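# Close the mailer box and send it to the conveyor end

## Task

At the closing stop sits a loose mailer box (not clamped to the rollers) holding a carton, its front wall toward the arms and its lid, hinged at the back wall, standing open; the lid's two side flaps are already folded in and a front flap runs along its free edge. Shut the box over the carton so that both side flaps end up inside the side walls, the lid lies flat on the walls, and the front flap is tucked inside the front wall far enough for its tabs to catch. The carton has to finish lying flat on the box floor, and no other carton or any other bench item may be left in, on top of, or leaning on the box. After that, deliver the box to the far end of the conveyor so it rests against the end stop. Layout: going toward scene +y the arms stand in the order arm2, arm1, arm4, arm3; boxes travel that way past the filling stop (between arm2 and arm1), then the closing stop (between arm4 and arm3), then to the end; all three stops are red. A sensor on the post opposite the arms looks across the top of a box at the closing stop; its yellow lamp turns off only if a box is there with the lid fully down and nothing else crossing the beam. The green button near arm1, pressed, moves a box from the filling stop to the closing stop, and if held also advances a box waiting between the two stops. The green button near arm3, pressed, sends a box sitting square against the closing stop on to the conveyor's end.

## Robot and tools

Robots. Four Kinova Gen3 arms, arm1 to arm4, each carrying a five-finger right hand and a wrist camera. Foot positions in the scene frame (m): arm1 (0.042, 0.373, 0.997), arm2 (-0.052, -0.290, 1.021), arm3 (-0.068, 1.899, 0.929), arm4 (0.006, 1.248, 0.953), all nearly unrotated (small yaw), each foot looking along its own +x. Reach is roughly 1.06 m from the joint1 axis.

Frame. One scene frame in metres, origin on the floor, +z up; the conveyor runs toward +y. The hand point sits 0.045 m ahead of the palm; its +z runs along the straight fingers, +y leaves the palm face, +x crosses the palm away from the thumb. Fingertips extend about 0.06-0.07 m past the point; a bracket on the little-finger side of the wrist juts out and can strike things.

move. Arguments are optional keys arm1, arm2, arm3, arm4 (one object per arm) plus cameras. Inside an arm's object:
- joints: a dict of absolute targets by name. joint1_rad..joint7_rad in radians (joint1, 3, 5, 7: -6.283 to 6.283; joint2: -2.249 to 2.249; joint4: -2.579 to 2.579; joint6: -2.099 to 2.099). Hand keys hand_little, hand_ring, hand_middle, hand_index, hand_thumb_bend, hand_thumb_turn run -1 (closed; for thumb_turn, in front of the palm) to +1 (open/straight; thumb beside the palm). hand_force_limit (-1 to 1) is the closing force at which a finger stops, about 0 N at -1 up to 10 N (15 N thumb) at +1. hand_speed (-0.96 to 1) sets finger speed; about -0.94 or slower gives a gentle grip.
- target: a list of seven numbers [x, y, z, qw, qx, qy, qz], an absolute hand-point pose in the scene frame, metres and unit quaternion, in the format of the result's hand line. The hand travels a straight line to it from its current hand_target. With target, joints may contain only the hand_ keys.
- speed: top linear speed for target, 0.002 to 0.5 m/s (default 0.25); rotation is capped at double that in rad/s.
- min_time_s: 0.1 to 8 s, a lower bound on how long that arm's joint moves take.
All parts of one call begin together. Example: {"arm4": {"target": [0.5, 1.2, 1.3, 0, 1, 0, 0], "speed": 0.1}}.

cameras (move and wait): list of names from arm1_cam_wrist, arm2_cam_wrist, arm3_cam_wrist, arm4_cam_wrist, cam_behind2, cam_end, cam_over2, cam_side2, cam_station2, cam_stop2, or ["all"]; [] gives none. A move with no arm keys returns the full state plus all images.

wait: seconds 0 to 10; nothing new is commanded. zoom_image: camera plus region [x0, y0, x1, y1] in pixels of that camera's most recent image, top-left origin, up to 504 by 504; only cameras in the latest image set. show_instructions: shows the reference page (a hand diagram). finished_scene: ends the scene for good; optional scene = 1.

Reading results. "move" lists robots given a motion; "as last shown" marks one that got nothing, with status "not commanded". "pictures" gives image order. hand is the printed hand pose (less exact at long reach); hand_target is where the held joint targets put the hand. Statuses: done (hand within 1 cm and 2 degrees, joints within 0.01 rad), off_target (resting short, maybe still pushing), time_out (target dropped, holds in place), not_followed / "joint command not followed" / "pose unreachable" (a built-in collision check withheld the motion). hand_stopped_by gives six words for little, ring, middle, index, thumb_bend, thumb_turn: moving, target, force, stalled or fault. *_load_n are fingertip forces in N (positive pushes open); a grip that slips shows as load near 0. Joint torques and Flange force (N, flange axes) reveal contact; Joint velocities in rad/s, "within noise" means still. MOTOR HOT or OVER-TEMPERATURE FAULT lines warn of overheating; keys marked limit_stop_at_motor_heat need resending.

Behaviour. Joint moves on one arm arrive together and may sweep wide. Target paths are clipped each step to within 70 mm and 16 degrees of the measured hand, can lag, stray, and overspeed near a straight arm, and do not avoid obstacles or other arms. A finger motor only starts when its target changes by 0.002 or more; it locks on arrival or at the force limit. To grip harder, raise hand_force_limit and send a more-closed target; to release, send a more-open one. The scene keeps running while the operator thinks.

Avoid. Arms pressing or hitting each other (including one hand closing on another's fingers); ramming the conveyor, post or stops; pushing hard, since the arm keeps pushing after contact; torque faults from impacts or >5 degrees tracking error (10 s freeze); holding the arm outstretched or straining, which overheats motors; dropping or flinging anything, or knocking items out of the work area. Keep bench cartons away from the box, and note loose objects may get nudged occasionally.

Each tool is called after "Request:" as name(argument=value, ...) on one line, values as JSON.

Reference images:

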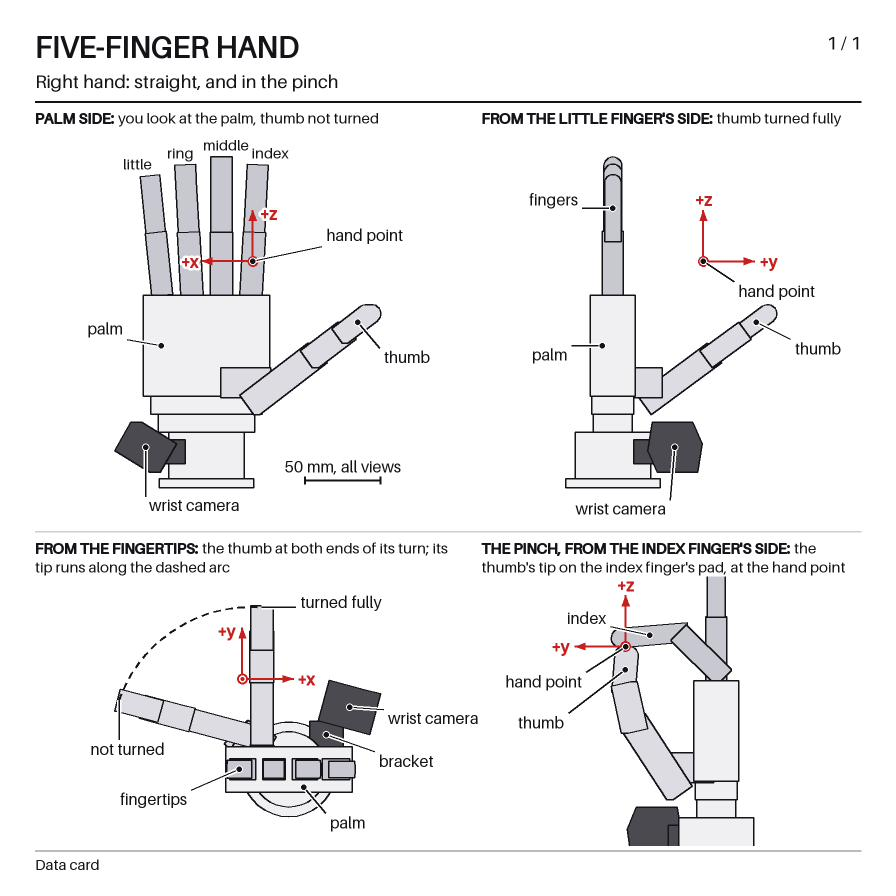

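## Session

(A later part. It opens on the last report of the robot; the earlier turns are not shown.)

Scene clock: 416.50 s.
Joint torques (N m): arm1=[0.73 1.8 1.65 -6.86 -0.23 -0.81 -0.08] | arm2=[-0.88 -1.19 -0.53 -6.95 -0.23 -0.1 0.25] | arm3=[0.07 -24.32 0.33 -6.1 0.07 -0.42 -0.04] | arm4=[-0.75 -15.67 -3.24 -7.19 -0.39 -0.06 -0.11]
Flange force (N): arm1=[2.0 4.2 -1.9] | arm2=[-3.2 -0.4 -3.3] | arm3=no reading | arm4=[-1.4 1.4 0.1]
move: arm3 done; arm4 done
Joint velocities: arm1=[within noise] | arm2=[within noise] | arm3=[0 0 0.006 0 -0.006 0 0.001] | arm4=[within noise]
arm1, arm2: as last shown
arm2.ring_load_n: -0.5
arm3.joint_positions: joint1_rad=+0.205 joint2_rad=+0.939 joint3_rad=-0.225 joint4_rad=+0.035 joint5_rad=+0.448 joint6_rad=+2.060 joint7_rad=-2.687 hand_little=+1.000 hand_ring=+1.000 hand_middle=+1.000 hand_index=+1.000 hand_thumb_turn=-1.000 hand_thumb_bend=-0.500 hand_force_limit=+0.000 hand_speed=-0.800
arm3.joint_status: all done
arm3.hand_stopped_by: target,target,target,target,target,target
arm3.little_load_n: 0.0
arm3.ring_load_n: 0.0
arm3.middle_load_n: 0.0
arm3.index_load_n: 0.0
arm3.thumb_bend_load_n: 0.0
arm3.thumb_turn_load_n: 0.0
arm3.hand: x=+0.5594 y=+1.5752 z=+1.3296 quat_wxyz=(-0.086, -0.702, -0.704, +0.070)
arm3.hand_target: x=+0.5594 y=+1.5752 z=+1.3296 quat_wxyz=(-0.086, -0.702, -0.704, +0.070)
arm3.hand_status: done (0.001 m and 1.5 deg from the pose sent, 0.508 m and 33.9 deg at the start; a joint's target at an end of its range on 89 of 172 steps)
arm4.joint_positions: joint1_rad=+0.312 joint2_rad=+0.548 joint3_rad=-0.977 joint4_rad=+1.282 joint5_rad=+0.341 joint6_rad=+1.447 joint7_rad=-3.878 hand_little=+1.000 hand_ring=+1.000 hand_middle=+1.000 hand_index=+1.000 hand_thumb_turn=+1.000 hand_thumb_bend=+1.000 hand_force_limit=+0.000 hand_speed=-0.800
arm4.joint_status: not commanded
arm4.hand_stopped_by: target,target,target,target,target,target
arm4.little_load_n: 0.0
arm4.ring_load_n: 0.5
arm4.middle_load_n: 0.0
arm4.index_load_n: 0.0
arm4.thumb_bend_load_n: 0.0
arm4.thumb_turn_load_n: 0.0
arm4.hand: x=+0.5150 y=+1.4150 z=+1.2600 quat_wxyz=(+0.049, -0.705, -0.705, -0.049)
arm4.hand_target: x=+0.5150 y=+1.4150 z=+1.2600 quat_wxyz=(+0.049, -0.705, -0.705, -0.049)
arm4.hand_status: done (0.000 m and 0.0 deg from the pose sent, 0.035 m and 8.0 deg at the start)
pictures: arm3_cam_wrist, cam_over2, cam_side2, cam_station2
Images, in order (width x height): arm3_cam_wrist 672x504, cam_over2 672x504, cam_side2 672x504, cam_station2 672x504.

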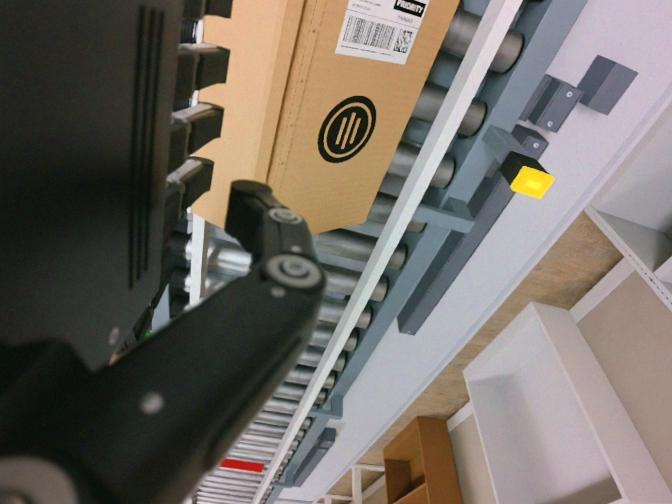

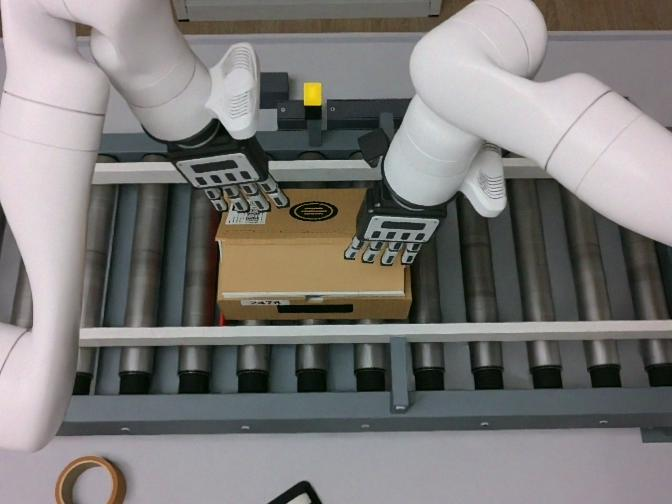

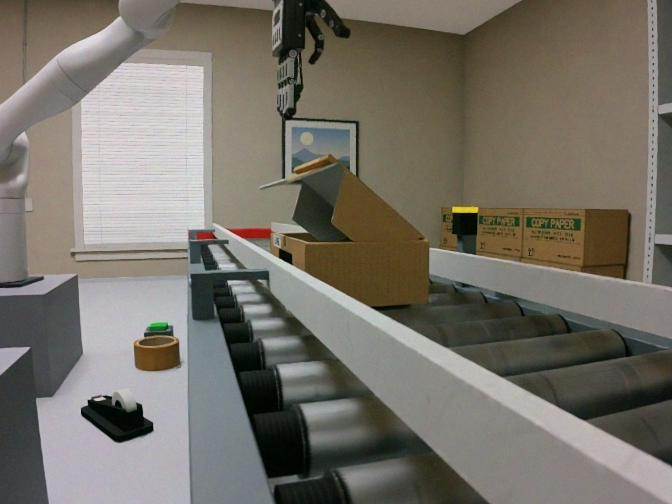

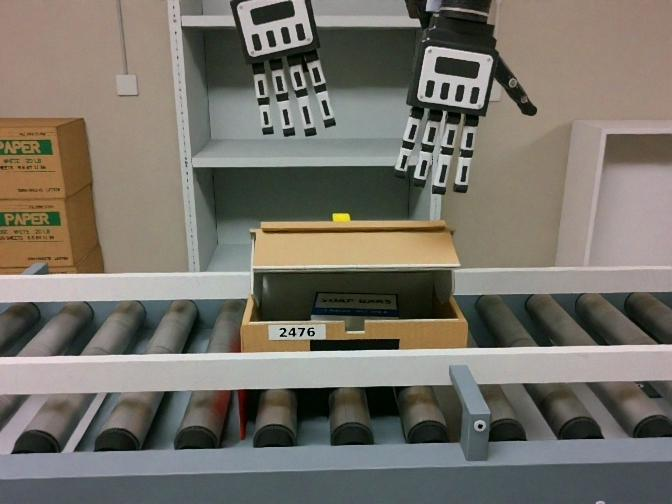

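Request:
move(arm4={"target": [0.5175, 1.415, 1.18, -0.0493, 0.7054, 0.7054, 0.0493], "speed": 0.2}, arm3={"target": [0.60, 1.575, 1.21, 0.0739, 0.7032, 0.7032, -0.0739], "speed": 0.2})

Request:
move(arm4={"target": [0.5264, 1.415, 1.156, -0.0493, 0.7054, 0.7054, 0.0493], "speed": 0.06})

Request:
move(arm4={"target": [0.5366, 1.415, 1.145, -0.0493, 0.7054, 0.7054, 0.0493], "speed": 0.06})

Request:
move(arm4={"target": [0.5455, 1.415, 1.140, -0.0493, 0.7054, 0.7054, 0.0493], "speed": 0.06}, cameras=["cam_side2", "cam_over2", "cam_station2", "arm3_cam_wrist", "arm4_cam_wrist", "cam_stop2"])

Request:
zoom_image(camera="cam_side2", region=[220, 70, 460, 310])

Scene clock: 441.60 s.
Joint torques (N m): arm1=[0.73 1.78 1.59 -6.94 -0.23 -0.82 -0.06] | arm2=[-0.85 -1.16 -0.55 -6.91 -0.24 -0.11 0.27] | arm3=[0.08 -25.47 -0.4 -7.09 0.18 -0.22 -0.06] | arm4=[-0.74 -16.07 -3.71 -6.71 -0.36 -0.07 -0.11]
Flange force (N): arm1=[2.0 4.0 -1.6] | arm2=[-3.2 -0.4 -3.5] | arm3=no reading | arm4=[-1.3 1.7 0.1]
move: arm3 done; arm4 done
Joint velocities: within noise
arm1, arm2: as last shown
arm2.ring_load_n: 0.0
arm2.thumb_turn_load_n: 0.5
arm3.joint_positions: joint1_rad=+0.239 joint2_rad=+0.937 joint3_rad=-0.269 joint4_rad=+0.455 joint5_rad=+0.424 joint6_rad=+1.703 joint7_rad=-2.850 hand_little=+1.000 hand_ring=+1.000 hand_middle=+1.000 hand_index=+1.000 hand_thumb_turn=-1.000 hand_thumb_bend=-0.500 hand_force_limit=+0.000 hand_speed=-0.800
arm3.joint_status: not commanded
arm3.hand_stopped_by: target,target,target,target,target,target
arm3.little_load_n: 0.0
arm3.ring_load_n: 0.0
arm3.middle_load_n: 0.0
arm3.index_load_n: 0.0
arm3.thumb_bend_load_n: 0.0
arm3.thumb_turn_load_n: 0.0
arm3.hand: x=+0.6000 y=+1.5750 z=+1.2100 quat_wxyz=(-0.074, -0.703, -0.703, +0.074)
arm3.hand_target: x=+0.6000 y=+1.5750 z=+1.2100 quat_wxyz=(-0.074, -0.703, -0.703, +0.074)
arm3.hand_status: done (0.000 m and 0.0 deg from the pose sent, 0.126 m and 1.5 deg at the start)
arm4.joint_positions: joint1_rad=+0.321 joint2_rad=+0.611 joint3_rad=-0.949 joint4_rad=+1.462 joint5_rad=+0.396 joint6_rad=+1.233 joint7_rad=-3.913 hand_little=+1.000 hand_ring=+1.000 hand_middle=+1.000 hand_index=+1.000 hand_thumb_turn=+1.000 hand_thumb_bend=+1.000 hand_force_limit=+0.000 hand_speed=-0.800
arm4.joint_status: not commanded
arm4.hand_stopped_by: target,target,target,target,target,target
arm4.little_load_n: 0.0
arm4.ring_load_n: 0.0
arm4.middle_load_n: 0.0
arm4.index_load_n: 0.0
arm4.thumb_bend_load_n: 0.0
arm4.thumb_turn_load_n: 0.0
arm4.hand: x=+0.5175 y=+1.4150 z=+1.1800 quat_wxyz=(+0.049, -0.705, -0.705, -0.049)
arm4.hand_target: x=+0.5175 y=+1.4150 z=+1.1800 quat_wxyz=(+0.049, -0.705, -0.705, -0.049)
arm4.hand_status: done (0.000 m and 0.0 deg from the pose sent, 0.080 m and 0.0 deg at the start)
pictures: none

Scene clock: 442.57 s.
Joint torques (N m): arm1=[0.79 1.8 1.65 -6.92 -0.21 -0.81 -0.1] | arm2=[-0.87 -1.19 -0.56 -6.92 -0.23 -0.13 0.25] | arm3=[0.08 -25.45 -0.37 -7.22 0.14 -0.23 -0.01] | arm4=[-0.74 -16.37 -3.74 -6.42 -0.39 -0.04 -0.12]
Flange force (N): arm1=[2.0 4.0 -1.6] | arm2=[-3.2 -0.5 -3.5] | arm3=no reading | arm4=[-1.3 1.5 -0.3]
move: arm4 done
Joint velocities: within noise
arm1, arm2: as last shown
arm2.thumb_turn_load_n: 0.0
arm3.joint_positions: joint1_rad=+0.239 joint2_rad=+0.937 joint3_rad=-0.269 joint4_rad=+0.455 joint5_rad=+0.424 joint6_rad=+1.703 joint7_rad=-2.851 hand_little=+1.000 hand_ring=+1.000 hand_middle=+1.000 hand_index=+1.000 hand_thumb_turn=-1.000 hand_thumb_bend=-0.500 hand_force_limit=+0.000 hand_speed=-0.800
arm3.joint_status: not commanded
arm3.hand_stopped_by: target,target,target,target,target,target
arm3.little_load_n: 0.0
arm3.ring_load_n: 0.0
arm3.middle_load_n: 0.0
arm3.index_load_n: 0.0
arm3.thumb_bend_load_n: 0.0
arm3.thumb_turn_load_n: 0.0
arm3.hand: x=+0.6000 y=+1.5750 z=+1.2100 quat_wxyz=(-0.074, -0.703, -0.703, +0.074)
arm3.hand_target: x=+0.6000 y=+1.5750 z=+1.2100 quat_wxyz=(-0.074, -0.703, -0.703, +0.074)
arm3.hand_status: not commanded
arm4.joint_positions: joint1_rad=+0.310 joint2_rad=+0.651 joint3_rad=-0.929 joint4_rad=+1.478 joint5_rad=+0.426 joint6_rad=+1.187 joint7_rad=-3.919 hand_little=+1.000 hand_ring=+1.000 hand_middle=+1.000 hand_index=+1.000 hand_thumb_turn=+1.000 hand_thumb_bend=+1.000 hand_force_limit=+0.000 hand_speed=-0.800
arm4.joint_status: not commanded
arm4.hand_stopped_by: target,target,target,target,target,target
arm4.little_load_n: 0.0
arm4.ring_load_n: 0.0
arm4.middle_load_n: 0.0
arm4.index_load_n: 0.0
arm4.thumb_bend_load_n: 0.0
arm4.thumb_turn_load_n: 0.0
arm4.hand: x=+0.5264 y=+1.4150 z=+1.1560 quat_wxyz=(+0.049, -0.705, -0.705, -0.049)
arm4.hand_target: x=+0.5264 y=+1.4150 z=+1.1560 quat_wxyz=(+0.049, -0.705, -0.705, -0.049)
arm4.hand_status: done (0.000 m and 0.0 deg from the pose sent, 0.026 m and 0.0 deg at the start)
pictures: none

Scene clock: 443.53 s.
Joint torques (N m): arm1=[0.76 1.82 1.65 -6.99 -0.25 -0.78 -0.14] | arm2=[-0.82 -1.17 -0.55 -6.92 -0.21 -0.14 0.26] | arm3=[0.08 -25.49 -0.43 -7.28 0.18 -0.22 -0.02] | arm4=[-0.73 -16.87 -3.81 -6.38 -0.34 -0.07 -0.08]
Flange force (N): arm1=[2.1 3.9 -1.2] | arm2=[-3.1 -0.4 -3.5] | arm3=no reading | arm4=[-1.3 1.2 -0.3]
move: arm4 done
Joint velocities: within noise
arm1, arm2: as last shown
arm1.thumb_bend_load_n: -0.5
arm2.little_load_n: 0.5
arm3.joint_positions: joint1_rad=+0.239 joint2_rad=+0.937 joint3_rad=-0.269 joint4_rad=+0.455 joint5_rad=+0.424 joint6_rad=+1.703 joint7_rad=-2.851 hand_little=+1.000 hand_ring=+1.000 hand_middle=+1.000 hand_index=+1.000 hand_thumb_turn=-1.000 hand_thumb_bend=-0.500 hand_force_limit=+0.000 hand_speed=-0.800
arm3.joint_status: not commanded
arm3.hand_stopped_by: target,target,target,target,target,target
arm3.little_load_n: 0.0
arm3.ring_load_n: 0.0
arm3.middle_load_n: 0.0
arm3.index_load_n: 0.0
arm3.thumb_bend_load_n: 0.0
arm3.thumb_turn_load_n: 0.0
arm3.hand: x=+0.6000 y=+1.5750 z=+1.2100 quat_wxyz=(-0.074, -0.703, -0.703, +0.074)
arm3.hand_target: x=+0.6000 y=+1.5750 z=+1.2100 quat_wxyz=(-0.074, -0.703, -0.703, +0.074)
arm3.hand_status: not commanded
arm4.joint_positions: joint1_rad=+0.299 joint2_rad=+0.681 joint3_rad=-0.915 joint4_rad=+1.461 joint5_rad=+0.443 joint6_rad=+1.177 joint7_rad=-3.915 hand_little=+1.000 hand_ring=+1.000 hand_middle=+1.000 hand_index=+1.000 hand_thumb_turn=+1.000 hand_thumb_bend=+1.000 hand_force_limit=+0.000 hand_speed=-0.800
arm4.joint_status: not commanded
arm4.hand_stopped_by: target,target,target,target,target,target
arm4.little_load_n: 0.0
arm4.ring_load_n: 0.0
arm4.middle_load_n: 0.0
arm4.index_load_n: 0.0
arm4.thumb_bend_load_n: 0.0
arm4.thumb_turn_load_n: 0.0
arm4.hand: x=+0.5366 y=+1.4150 z=+1.1450 quat_wxyz=(+0.049, -0.705, -0.705, -0.049)
arm4.hand_target: x=+0.5366 y=+1.4150 z=+1.1450 quat_wxyz=(+0.049, -0.705, -0.705, -0.049)
arm4.hand_status: done (0.000 m and 0.0 deg from the pose sent, 0.015 m and 0.0 deg at the start)
pictures: none

Scene clock: 444.50 s.
Joint torques (N m): arm1=[0.76 1.82 1.62 -7.01 -0.21 -0.79 -0.12] | arm2=[-0.88 -1.14 -0.52 -6.91 -0.24 -0.13 0.25] | arm3=[0.07 -25.48 -0.45 -7.18 0.16 -0.27 -0.04] | arm4=[-0.7 -17.26 -3.84 -6.41 -0.28 -0.14 -0.12]
Flange force (N): arm1=[2.1 3.9 -1.2] | arm2=[-3.1 -0.4 -3.5] | arm3=no reading | arm4=[-1.3 1.1 -0.4]
move: arm4 done
Joint velocities: within noise
arm1, arm2: as last shown
arm2.little_load_n: 0.0
arm3.joint_positions: joint1_rad=+0.239 joint2_rad=+0.937 joint3_rad=-0.269 joint4_rad=+0.455 joint5_rad=+0.424 joint6_rad=+1.703 joint7_rad=-2.851 hand_little=+1.000 hand_ring=+1.000 hand_middle=+1.000 hand_index=+1.000 hand_thumb_turn=-1.000 hand_thumb_bend=-0.500 hand_force_limit=+0.000 hand_speed=-0.800
arm3.joint_status: not commanded
arm3.hand_stopped_by: target,target,target,target,target,target
arm3.little_load_n: 0.0
arm3.ring_load_n: 0.0
arm3.middle_load_n: 0.0
arm3.index_load_n: 0.0
arm3.thumb_bend_load_n: 0.0
arm3.thumb_turn_load_n: 0.0
arm3.hand: x=+0.6000 y=+1.5750 z=+1.2100 quat_wxyz=(-0.074, -0.703, -0.703, +0.074)
arm3.hand_target: x=+0.6000 y=+1.5750 z=+1.2100 quat_wxyz=(-0.074, -0.703, -0.703, +0.074)
arm3.hand_status: not commanded
arm4.joint_positions: joint1_rad=+0.290 joint2_rad=+0.703 joint3_rad=-0.906 joint4_rad=+1.438 joint5_rad=+0.454 joint6_rad=+1.180 joint7_rad=-3.909 hand_little=+1.000 hand_ring=+1.000 hand_middle=+1.000 hand_index=+1.000 hand_thumb_turn=+1.000 hand_thumb_bend=+1.000 hand_force_limit=+0.000 hand_speed=-0.800
arm4.joint_status: not commanded
arm4.hand_stopped_by: target,target,target,target,target,target
arm4.little_load_n: 0.0
arm4.ring_load_n: 0.0
arm4.middle_load_n: 0.0
arm4.index_load_n: 0.0
arm4.thumb_bend_load_n: 0.0
arm4.thumb_turn_load_n: 0.0
arm4.hand: x=+0.5455 y=+1.4150 z=+1.1400 quat_wxyz=(+0.049, -0.705, -0.705, -0.049)
arm4.hand_target: x=+0.5455 y=+1.4150 z=+1.1400 quat_wxyz=(+0.049, -0.705, -0.705, -0.049)
arm4.hand_status: done (0.000 m and 0.0 deg from the pose sent, 0.010 m and 0.0 deg at the start)
pictures: arm3_cam_wrist, arm4_cam_wrist, cam_over2, cam_side2, cam_station2, cam_stop2
Images, in order (width x height): arm3_cam_wrist 672x504, arm4_cam_wrist 672x504, cam_over2 672x504, cam_side2 672x504, cam_station2 672x504, cam_stop2 672x504.

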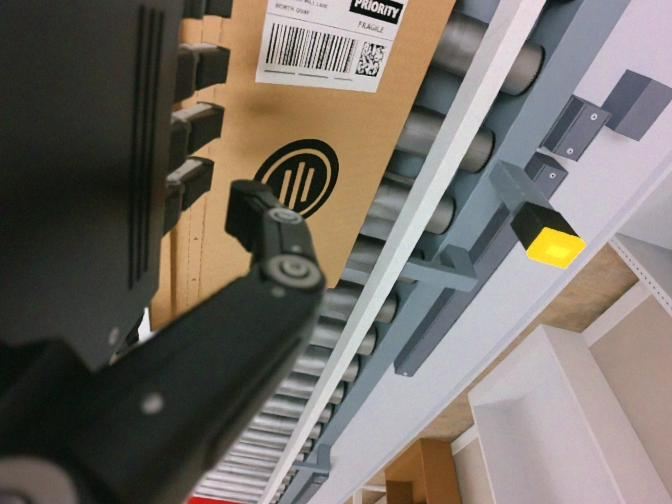

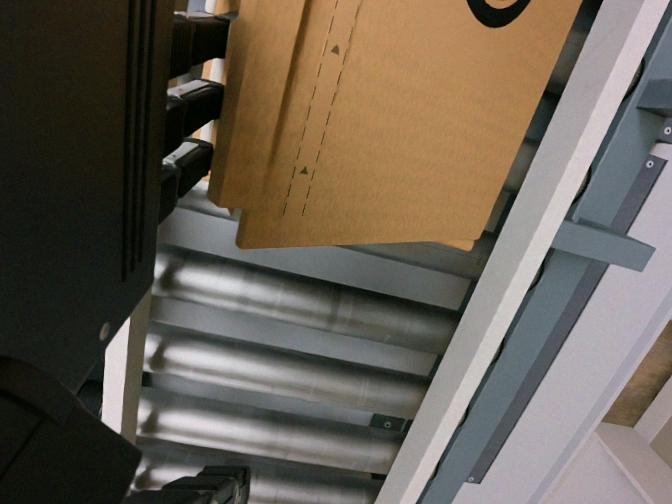

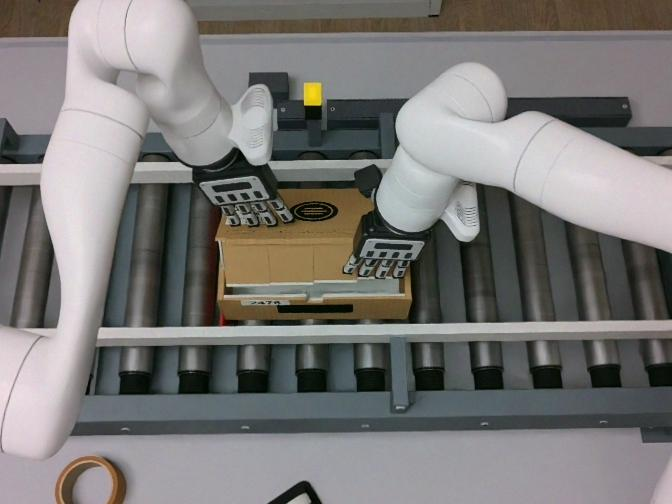

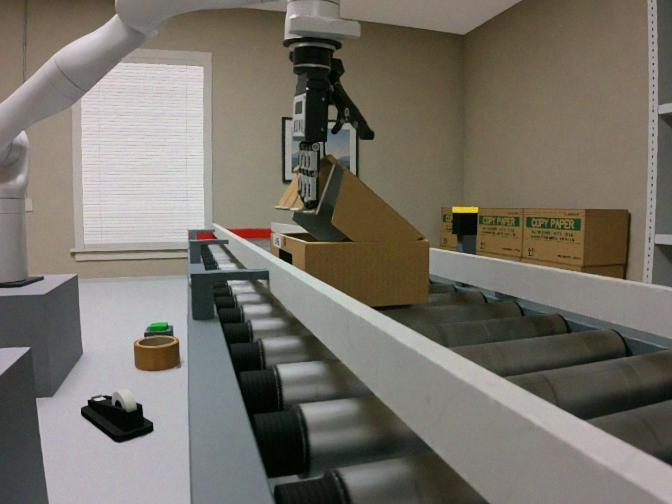

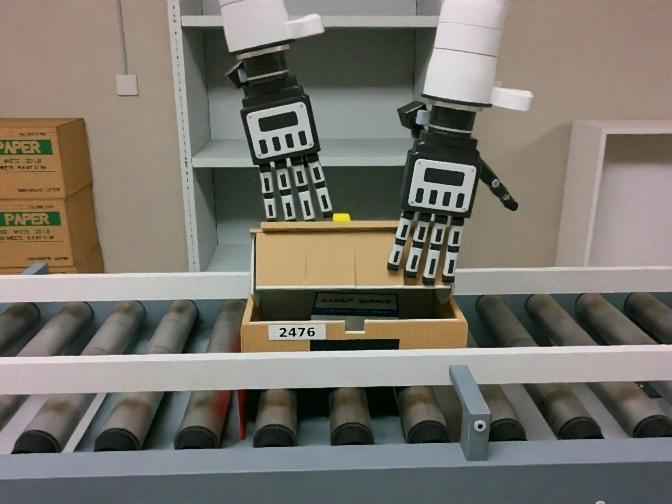

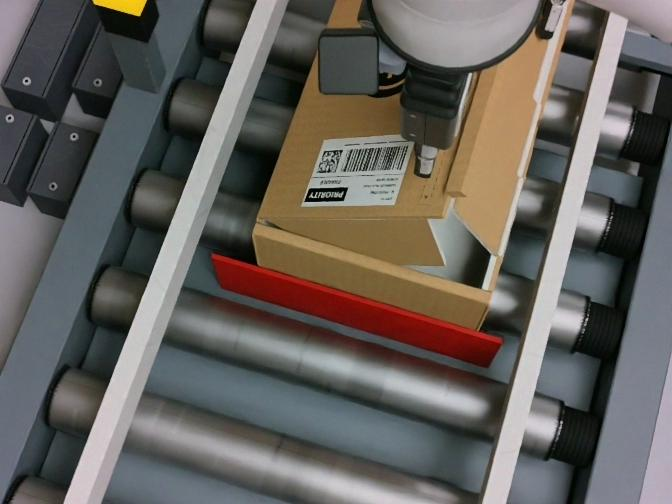

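Scaled by 2.100 from the camera's image (finer frame: 960x720).

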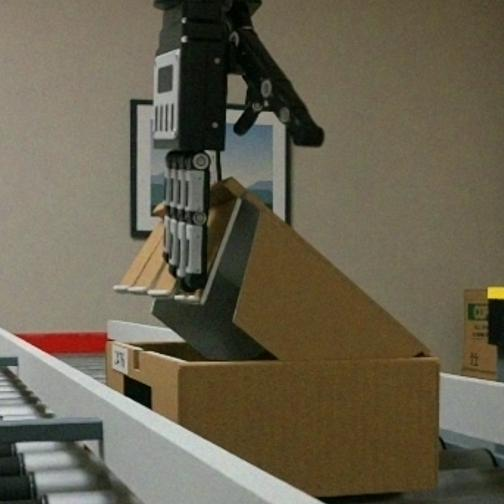

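Request:
zoom_image(camera="cam_over2", region=[190, 180, 440, 340])

Request:
zoom_image(camera="cam_station2", region=[220, 180, 490, 380])

Request:
zoom_image(camera="cam_stop2", region=[240, 0, 660, 380])

Scaled by 2.016 from the camera's image (finer frame: 960x720).

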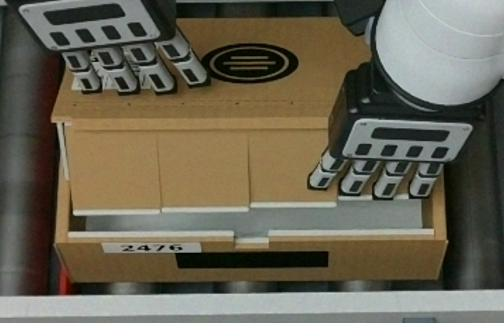

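Scaled by 1.867 from the camera's image (finer frame: 960x720).

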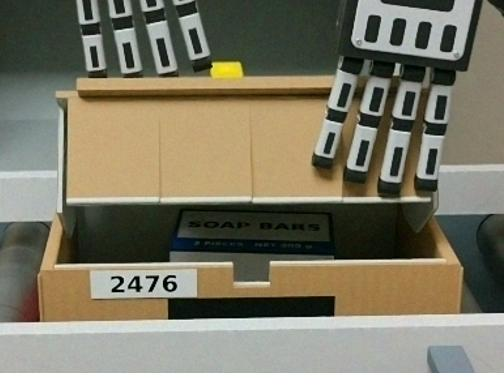

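Scaled by 1.200 from the camera's image (finer frame: 960x720).

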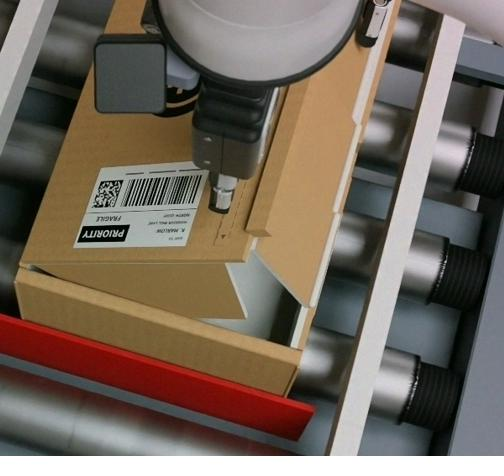

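Request:
move(arm4={"target": [0.527, 1.415, 1.175, -0.0493, 0.7054, 0.7054, 0.0493], "speed": 0.12}, arm3={"target": [0.60, 1.575, 1.22, 0.1711, 0.6861, 0.6861, -0.1711], "speed": 0.2})

Request:
move(arm4={"target": [0.515, 1.465, 1.21, -0.0493, 0.7054, 0.7054, 0.0493], "speed": 0.15}, cameras=["cam_side2", "cam_over2", "cam_station2"])

Request:
zoom_image(camera="cam_side2", region=[220, 70, 460, 310])

Scene clock: 489.63 s.
Joint torques (N m): arm1=[0.76 1.88 1.7 -7.02 -0.19 -0.83 -0.11] | arm2=[-0.88 -1.18 -0.51 -6.9 -0.24 -0.12 0.26] | arm3=[0.07 -24.34 0.15 -7.49 0.83 -0.25 0] | arm4=[-0.69 -16.5 -3.7 -6.71 -0.34 -0.08 -0.09]
Flange force (N): arm1=[2.4 4.0 -1.2] | arm2=[-3.2 -0.3 -3.5] | arm3=[-3.4 11.1 -1.1] | arm4=[-1.2 1.5 0.1]
move: arm3 done; arm4 done
Joint velocities: within noise
arm1.joint_positions: joint1_rad=+0.188 joint2_rad=-0.497 joint3_rad=-0.064 joint4_rad=+1.452 joint5_rad=-0.081 joint6_rad=+1.952 joint7_rad=-2.148 hand_little=+1.000 hand_ring=+1.000 hand_middle=+1.000 hand_index=+1.000 hand_thumb_turn=+1.000 hand_thumb_bend=+1.000 hand_force_limit=+0.000 hand_speed=-0.800
arm1.joint_status: not commanded
arm1.hand_stopped_by: target,target,target,target,target,target
arm1.little_load_n: 0.0
arm1.ring_load_n: 0.0
arm1.middle_load_n: 0.0
arm1.index_load_n: 0.0
arm1.thumb_bend_load_n: 0.0
arm1.thumb_turn_load_n: 0.0
arm1.hand: x=+0.2339 y=+0.3901 z=+1.5338 quat_wxyz=(-0.103, -0.305, -0.945, -0.055)
arm1.hand_target: x=+0.2339 y=+0.3901 z=+1.5338 quat_wxyz=(-0.103, -0.305, -0.945, -0.055)
arm1.hand_status: not commanded
arm2.joint_positions: joint1_rad=+0.239 joint2_rad=-0.396 joint3_rad=-0.058 joint4_rad=+1.564 joint5_rad=-0.065 joint6_rad=+1.956 joint7_rad=-1.827 hand_little=+1.000 hand_ring=+1.000 hand_middle=+1.000 hand_index=+1.000 hand_thumb_turn=+1.000 hand_thumb_bend=+1.000 hand_force_limit=+0.000 hand_speed=-0.800
arm2.joint_status: not commanded
arm2.hand_stopped_by: target,target,target,target,target,target
arm2.little_load_n: -0.5
arm2.ring_load_n: 0.0
arm2.middle_load_n: 0.0
arm2.index_load_n: 0.0
arm2.thumb_bend_load_n: 0.0
arm2.thumb_turn_load_n: 0.0
arm2.hand: x=+0.1278 y=-0.2881 z=+1.4988 quat_wxyz=(-0.012, -0.254, -0.967, -0.017)
arm2.hand_target: x=+0.1278 y=-0.2881 z=+1.4988 quat_wxyz=(-0.012, -0.254, -0.967, -0.017)
arm2.hand_status: not commanded
arm3.joint_positions: joint1_rad=+0.115 joint2_rad=+0.828 joint3_rad=-0.164 joint4_rad=+0.767 joint5_rad=+0.606 joint6_rad=+1.488 joint7_rad=-3.027 hand_little=+1.000 hand_ring=+1.000 hand_middle=+1.000 hand_index=+1.000 hand_thumb_turn=-1.000 hand_thumb_bend=-0.500 hand_force_limit=+0.000 hand_speed=-0.800
arm3.joint_status: not commanded
arm3.hand_stopped_by: target,target,target,target,target,target
arm3.little_load_n: 0.0
arm3.ring_load_n: 0.0
arm3.middle_load_n: 0.0
arm3.index_load_n: 0.0
arm3.thumb_bend_load_n: 0.0
arm3.thumb_turn_load_n: 0.0
arm3.hand: x=+0.6000 y=+1.5750 z=+1.2200 quat_wxyz=(-0.171, -0.686, -0.686, +0.171)
arm3.hand_target: x=+0.6000 y=+1.5750 z=+1.2200 quat_wxyz=(-0.171, -0.686, -0.686, +0.171)
arm3.hand_status: done (0.000 m and 0.0 deg from the pose sent, 0.010 m and 16.0 deg at the start)
arm4.joint_positions: joint1_rad=+0.311 joint2_rad=+0.634 joint3_rad=-0.939 joint4_rad=+1.439 joint5_rad=+0.409 joint6_rad=+1.236 joint7_rad=-3.907 hand_little=+1.000 hand_ring=+1.000 hand_middle=+1.000 hand_index=+1.000 hand_thumb_turn=+1.000 hand_thumb_bend=+1.000 hand_force_limit=+0.000 hand_speed=-0.800
arm4.joint_status: not commanded
arm4.hand_stopped_by: target,target,target,target,target,target
arm4.little_load_n: 0.0
arm4.ring_load_n: 0.0
arm4.middle_load_n: 0.0
arm4.index_load_n: 0.0
arm4.thumb_bend_load_n: -0.5
arm4.thumb_turn_load_n: 0.0
arm4.hand: x=+0.5270 y=+1.4150 z=+1.1750 quat_wxyz=(+0.049, -0.705, -0.705, -0.049)
arm4.hand_target: x=+0.5270 y=+1.4150 z=+1.1750 quat_wxyz=(+0.049, -0.705, -0.705, -0.049)
arm4.hand_status: done (0.000 m and 0.0 deg from the pose sent, 0.040 m and 0.0 deg at the start)
pictures: none

Scene clock: 490.67 s.
Joint torques (N m): arm1=[0.75 1.8 1.66 -6.93 -0.19 -0.81 -0.09] | arm2=[-0.86 -1.2 -0.5 -6.92 -0.26 -0.14 0.28] | arm3=[0.1 -24.34 0.12 -7.51 0.81 -0.21 -0.04] | arm4=[-0.75 -16.71 -3.6 -6.97 -0.4 -0.06 -0.1]
Flange force (N): arm1=[2.1 4.2 -1.6] | arm2=[-3.2 -0.3 -3.6] | arm3=[-3.3 11.0 -1.0] | arm4=[-1.2 1.6 0.3]
move: arm4 done
Joint velocities: within noise
arm1, arm2, arm3: as last shown
arm2.little_load_n: 0.0
arm4.joint_positions: joint1_rad=+0.190 joint2_rad=+0.617 joint3_rad=-0.941 joint4_rad=+1.338 joint5_rad=+0.396 joint6_rad=+1.328 joint7_rad=-3.990 hand_little=+1.000 hand_ring=+1.000 hand_middle=+1.000 hand_index=+1.000 hand_thumb_turn=+1.000 hand_thumb_bend=+1.000 hand_force_limit=+0.000 hand_speed=-0.800
arm4.joint_status: not commanded
arm4.hand_stopped_by: target,target,target,target,target,target
arm4.little_load_n: 0.0
arm4.ring_load_n: 0.0
arm4.middle_load_n: 0.0
arm4.index_load_n: 0.0
arm4.thumb_bend_load_n: 0.0
arm4.thumb_turn_load_n: 0.0
arm4.hand: x=+0.5150 y=+1.4650 z=+1.2100 quat_wxyz=(+0.049, -0.705, -0.705, -0.049)
arm4.hand_target: x=+0.5150 y=+1.4650 z=+1.2100 quat_wxyz=(+0.049, -0.705, -0.705, -0.049)
arm4.hand_status: done (0.000 m and 0.0 deg from the pose sent, 0.062 m and 0.0 deg at the start)
pictures: cam_over2, cam_side2, cam_station2
Images, in order (width x height): cam_over2 672x504, cam_side2 672x504, cam_station2 672x504.

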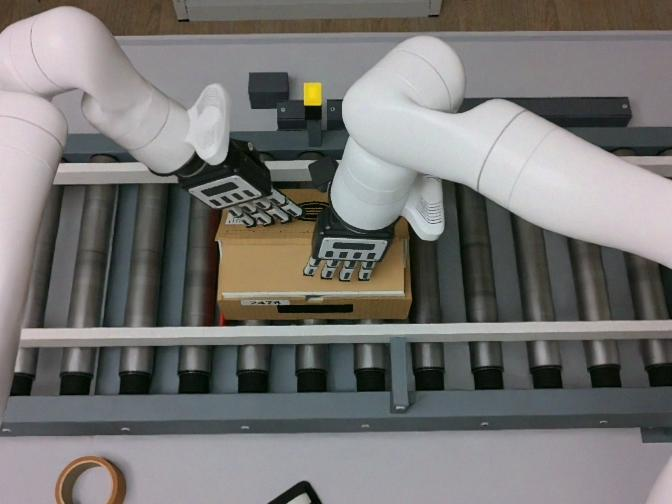

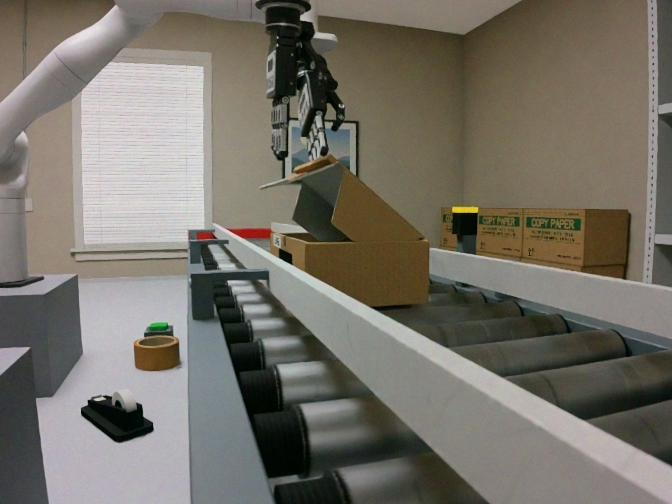

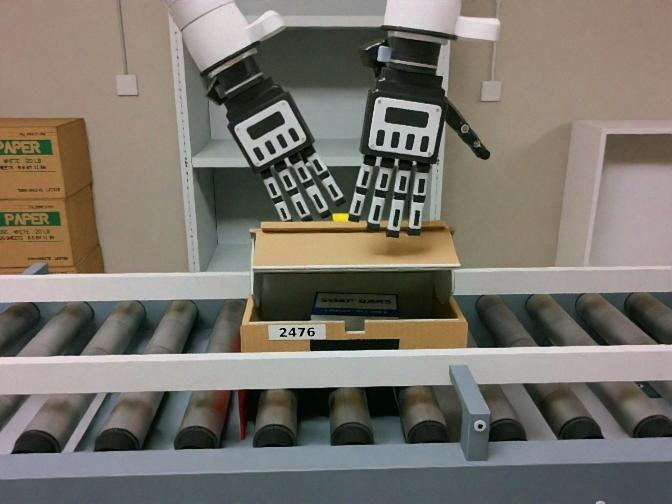

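Scaled by 2.100 from the camera's image (finer frame: 960x720).

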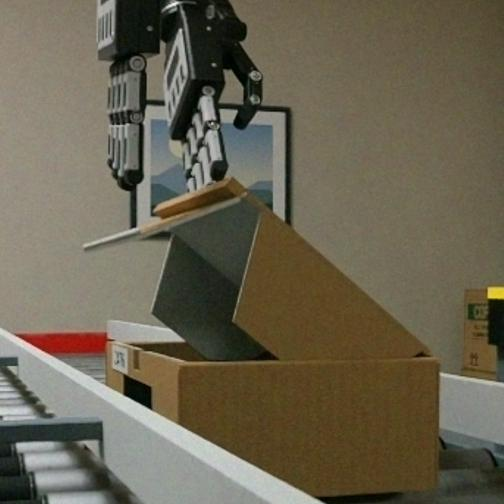

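Request:
move(arm4={"target": [0.5264, 1.465, 1.156, -0.0493, 0.7054, 0.7054, 0.0493], "speed": 0.1})

Request:
move(arm4={"target": [0.5366, 1.465, 1.145, -0.0493, 0.7054, 0.7054, 0.0493], "speed": 0.06})

Request:
move(arm4={"target": [0.5508, 1.465, 1.137, -0.0493, 0.7054, 0.7054, 0.0493], "speed": 0.06}, arm3={"target": [0.60, 1.595, 1.20, 0.1711, 0.6861, 0.6861, -0.1711], "speed": 0.1}, cameras=["cam_side2", "cam_over2", "cam_station2", "arm4_cam_wrist", "cam_stop2"])

Request:
zoom_image(camera="cam_side2", region=[220, 70, 460, 310])

Request:
zoom_image(camera="cam_over2", region=[190, 180, 440, 340])

Request:
zoom_image(camera="cam_stop2", region=[240, 0, 660, 380])

Scene clock: 516.00 s.
Joint torques (N m): arm1=[0.73 1.85 1.65 -6.95 -0.26 -0.79 -0.07] | arm2=[-0.82 -1.15 -0.55 -6.94 -0.25 -0.15 0.27] | arm3=[0.07 -24.39 0.14 -7.58 0.79 -0.21 -0.04] | arm4=[-0.71 -17.23 -3.79 -6.45 -0.35 0.01 -0.12]
Flange force (N): arm1=[2.2 4.1 -1.4] | arm2=[-3.1 -0.5 -3.4] | arm3=[-3.2 10.7 -0.8] | arm4=[-1.1 1.5 0.0]
move: arm4 done
Joint velocities: within noise
arm1, arm2, arm3: as last shown
arm2.thumb_bend_load_n: 0.5
arm2.thumb_turn_load_n: -0.5
arm4.joint_positions: joint1_rad=+0.184 joint2_rad=+0.685 joint3_rad=-0.911 joint4_rad=+1.410 joint5_rad=+0.447 joint6_rad=+1.208 joint7_rad=-4.006 hand_little=+1.000 hand_ring=+1.000 hand_middle=+1.000 hand_index=+1.000 hand_thumb_turn=+1.000 hand_thumb_bend=+1.000 hand_force_limit=+0.000 hand_speed=-0.800
arm4.joint_status: not commanded
arm4.hand_stopped_by: target,target,target,target,target,target
arm4.little_load_n: 0.0
arm4.ring_load_n: 0.0
arm4.middle_load_n: 0.0
arm4.index_load_n: 0.0
arm4.thumb_bend_load_n: 0.0
arm4.thumb_turn_load_n: 0.0
arm4.hand: x=+0.5264 y=+1.4650 z=+1.1560 quat_wxyz=(+0.049, -0.705, -0.705, -0.049)
arm4.hand_target: x=+0.5264 y=+1.4650 z=+1.1560 quat_wxyz=(+0.049, -0.705, -0.705, -0.049)
arm4.hand_status: done (0.000 m and 0.0 deg from the pose sent, 0.055 m and 0.0 deg at the start)
pictures: none

Scene clock: 516.97 s.
Joint torques (N m): arm1=[0.77 1.79 1.71 -6.94 -0.2 -0.8 -0.09] | arm2=[-0.85 -1.13 -0.55 -6.84 -0.21 -0.12 0.24] | arm3=[0.05 -24.42 0.1 -7.47 0.81 -0.19 -0.06] | arm4=[-0.69 -17.65 -3.85 -6.43 -0.31 -0.12 -0.11]
Flange force (N): arm1=[2.1 4.3 -1.5] | arm2=[-3.1 -0.5 -3.7] | arm3=[-3.6 11.5 -1.0] | arm4=[-1.1 1.3 -0.3]
move: arm4 done
Joint velocities: within noise
arm1, arm2, arm3: as last shown
arm1.thumb_bend_load_n: -0.5
arm2.thumb_bend_load_n: 0.0
arm2.thumb_turn_load_n: 0.0
arm4.joint_positions: joint1_rad=+0.176 joint2_rad=+0.714 joint3_rad=-0.898 joint4_rad=+1.394 joint5_rad=+0.463 joint6_rad=+1.199 joint7_rad=-3.999 hand_little=+1.000 hand_ring=+1.000 hand_middle=+1.000 hand_index=+1.000 hand_thumb_turn=+1.000 hand_thumb_bend=+1.000 hand_force_limit=+0.000 hand_speed=-0.800
arm4.joint_status: not commanded
arm4.hand_stopped_by: target,target,target,target,target,target
arm4.little_load_n: 0.0
arm4.ring_load_n: 0.0
arm4.middle_load_n: 0.0
arm4.index_load_n: 0.0
arm4.thumb_bend_load_n: 0.0
arm4.thumb_turn_load_n: 0.0
arm4.hand: x=+0.5366 y=+1.4650 z=+1.1450 quat_wxyz=(+0.049, -0.705, -0.705, -0.049)
arm4.hand_target: x=+0.5366 y=+1.4650 z=+1.1450 quat_wxyz=(+0.049, -0.705, -0.705, -0.049)
arm4.hand_status: done (0.000 m and 0.0 deg from the pose sent, 0.015 m and 0.0 deg at the start)
pictures: none

Scene clock: 517.93 s.
Joint torques (N m): arm1=[0.79 1.82 1.69 -6.98 -0.2 -0.81 -0.09] | arm2=[-0.83 -1.19 -0.54 -6.95 -0.22 -0.11 0.22] | arm3=[-1.41 -21.63 -1.44 -5.94 -0.51 -0.06 -0.04] | arm4=[-0.29 -18.93 -3.78 -6.9 -0.05 -0.21 -0.09]
Flange force (N): arm1=[2.2 4.1 -1.4] | arm2=[-3.2 -0.5 -3.3] | arm3=[-6.7 10.6 -2.9] | arm4=[-0.7 0.7 0.9]
move: arm3 done; arm4 done
Joint velocities: within noise
arm1, arm2: as last shown
arm1.thumb_bend_load_n: 0.0
arm3.joint_positions: joint1_rad=+0.089 joint2_rad=+0.818 joint3_rad=-0.165 joint4_rad=+0.851 joint5_rad=+0.611 joint6_rad=+1.440 joint7_rad=-3.094 hand_little=+1.000 hand_ring=+1.000 hand_middle=+1.000 hand_index=+1.000 hand_thumb_turn=-1.000 hand_thumb_bend=-0.500 hand_force_limit=+0.000 hand_speed=-0.800
arm3.joint_status: not commanded
arm3.hand_stopped_by: target,target,target,target,target,target
arm3.little_load_n: 0.0
arm3.ring_load_n: 0.0
arm3.middle_load_n: 0.0
arm3.index_load_n: 0.0
arm3.thumb_bend_load_n: 0.0
arm3.thumb_turn_load_n: 0.0
arm3.hand: x=+0.6000 y=+1.5950 z=+1.2000 quat_wxyz=(-0.171, -0.686, -0.686, +0.171)
arm3.hand_target: x=+0.6000 y=+1.5950 z=+1.2000 quat_wxyz=(-0.171, -0.686, -0.686, +0.171)
arm3.hand_status: done (0.000 m and 0.0 deg from the pose sent, 0.028 m and 0.0 deg at the start)
arm4.joint_positions: joint1_rad=+0.166 joint2_rad=+0.747 joint3_rad=-0.885 joint4_rad=+1.356 joint5_rad=+0.478 joint6_rad=+1.205 joint7_rad=-3.984 hand_little=+1.000 hand_ring=+1.000 hand_middle=+1.000 hand_index=+1.000 hand_thumb_turn=+1.000 hand_thumb_bend=+1.000 hand_force_limit=+0.000 hand_speed=-0.800
arm4.joint_status: not commanded
arm4.hand_stopped_by: target,target,target,target,target,target
arm4.little_load_n: 0.0
arm4.ring_load_n: 0.0
arm4.middle_load_n: 0.0
arm4.index_load_n: 0.0
arm4.thumb_bend_load_n: 0.0
arm4.thumb_turn_load_n: 0.0
arm4.hand: x=+0.5508 y=+1.4650 z=+1.1370 quat_wxyz=(+0.049, -0.705, -0.705, -0.049)
arm4.hand_target: x=+0.5508 y=+1.4650 z=+1.1370 quat_wxyz=(+0.049, -0.705, -0.705, -0.049)
arm4.hand_status: done (0.000 m and 0.0 deg from the pose sent, 0.016 m and 0.0 deg at the start)
pictures: arm4_cam_wrist, cam_over2, cam_side2, cam_station2, cam_stop2
Images, in order (width x height): arm4_cam_wrist 672x504, cam_over2 672x504, cam_side2 672x504, cam_station2 672x504, cam_stop2 672x504.

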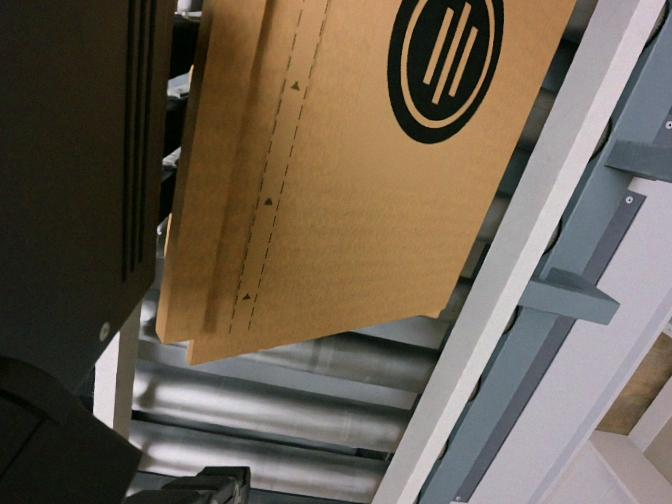

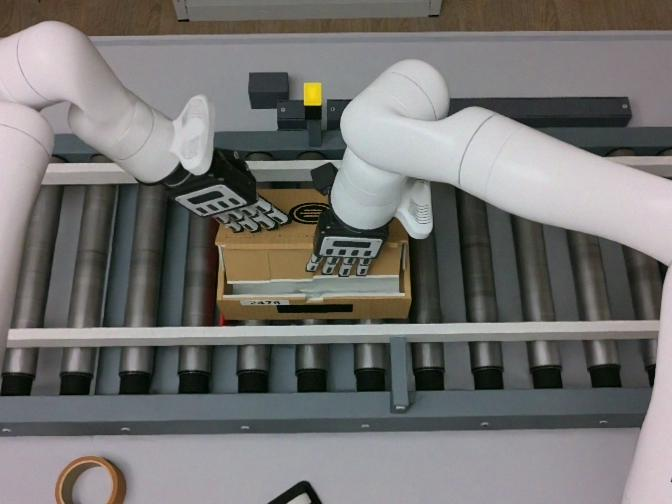

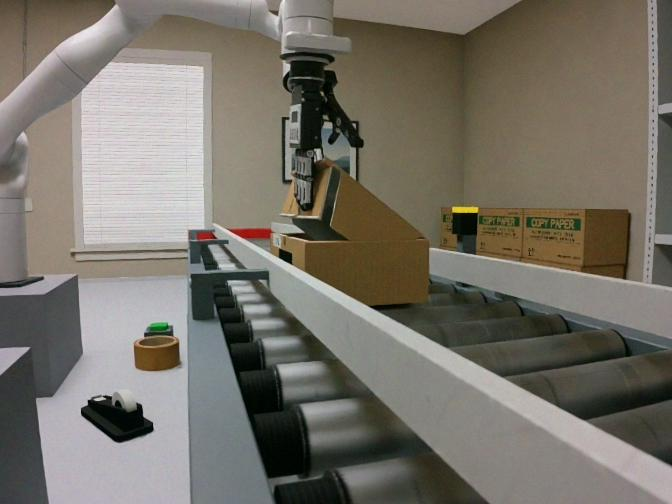

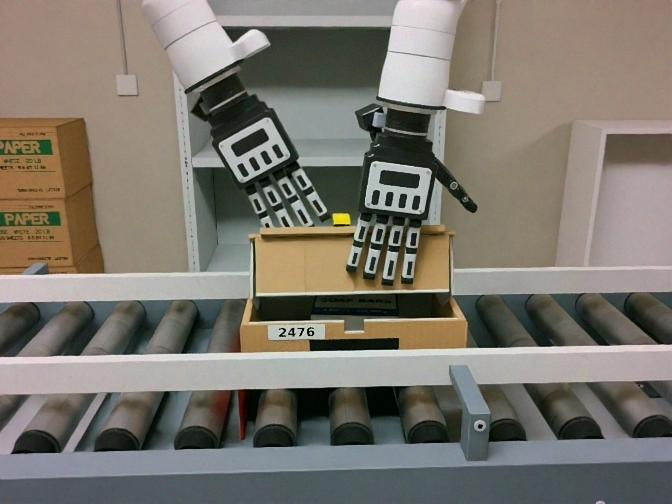

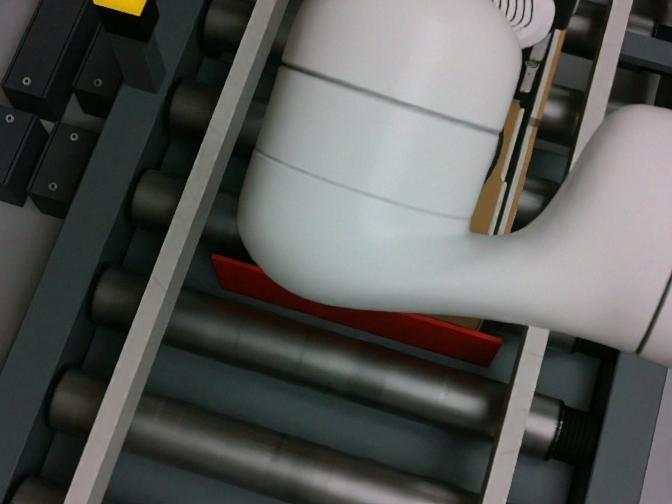

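Scaled by 2.100 from the camera's image (finer frame: 960x720).

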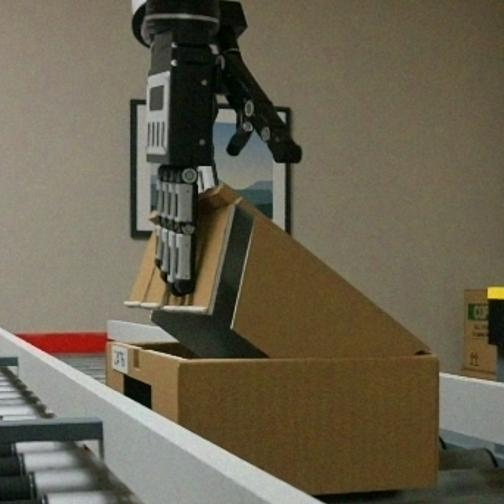

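Scaled by 2.016 from the camera's image (finer frame: 960x720).

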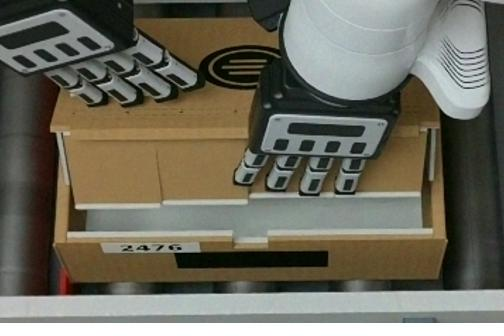

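Scaled by 1.200 from the camera's image (finer frame: 960x720).

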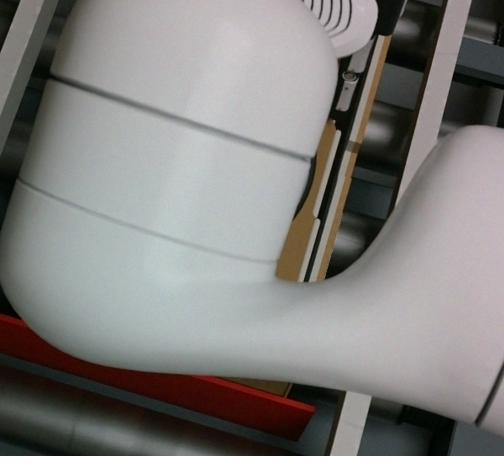

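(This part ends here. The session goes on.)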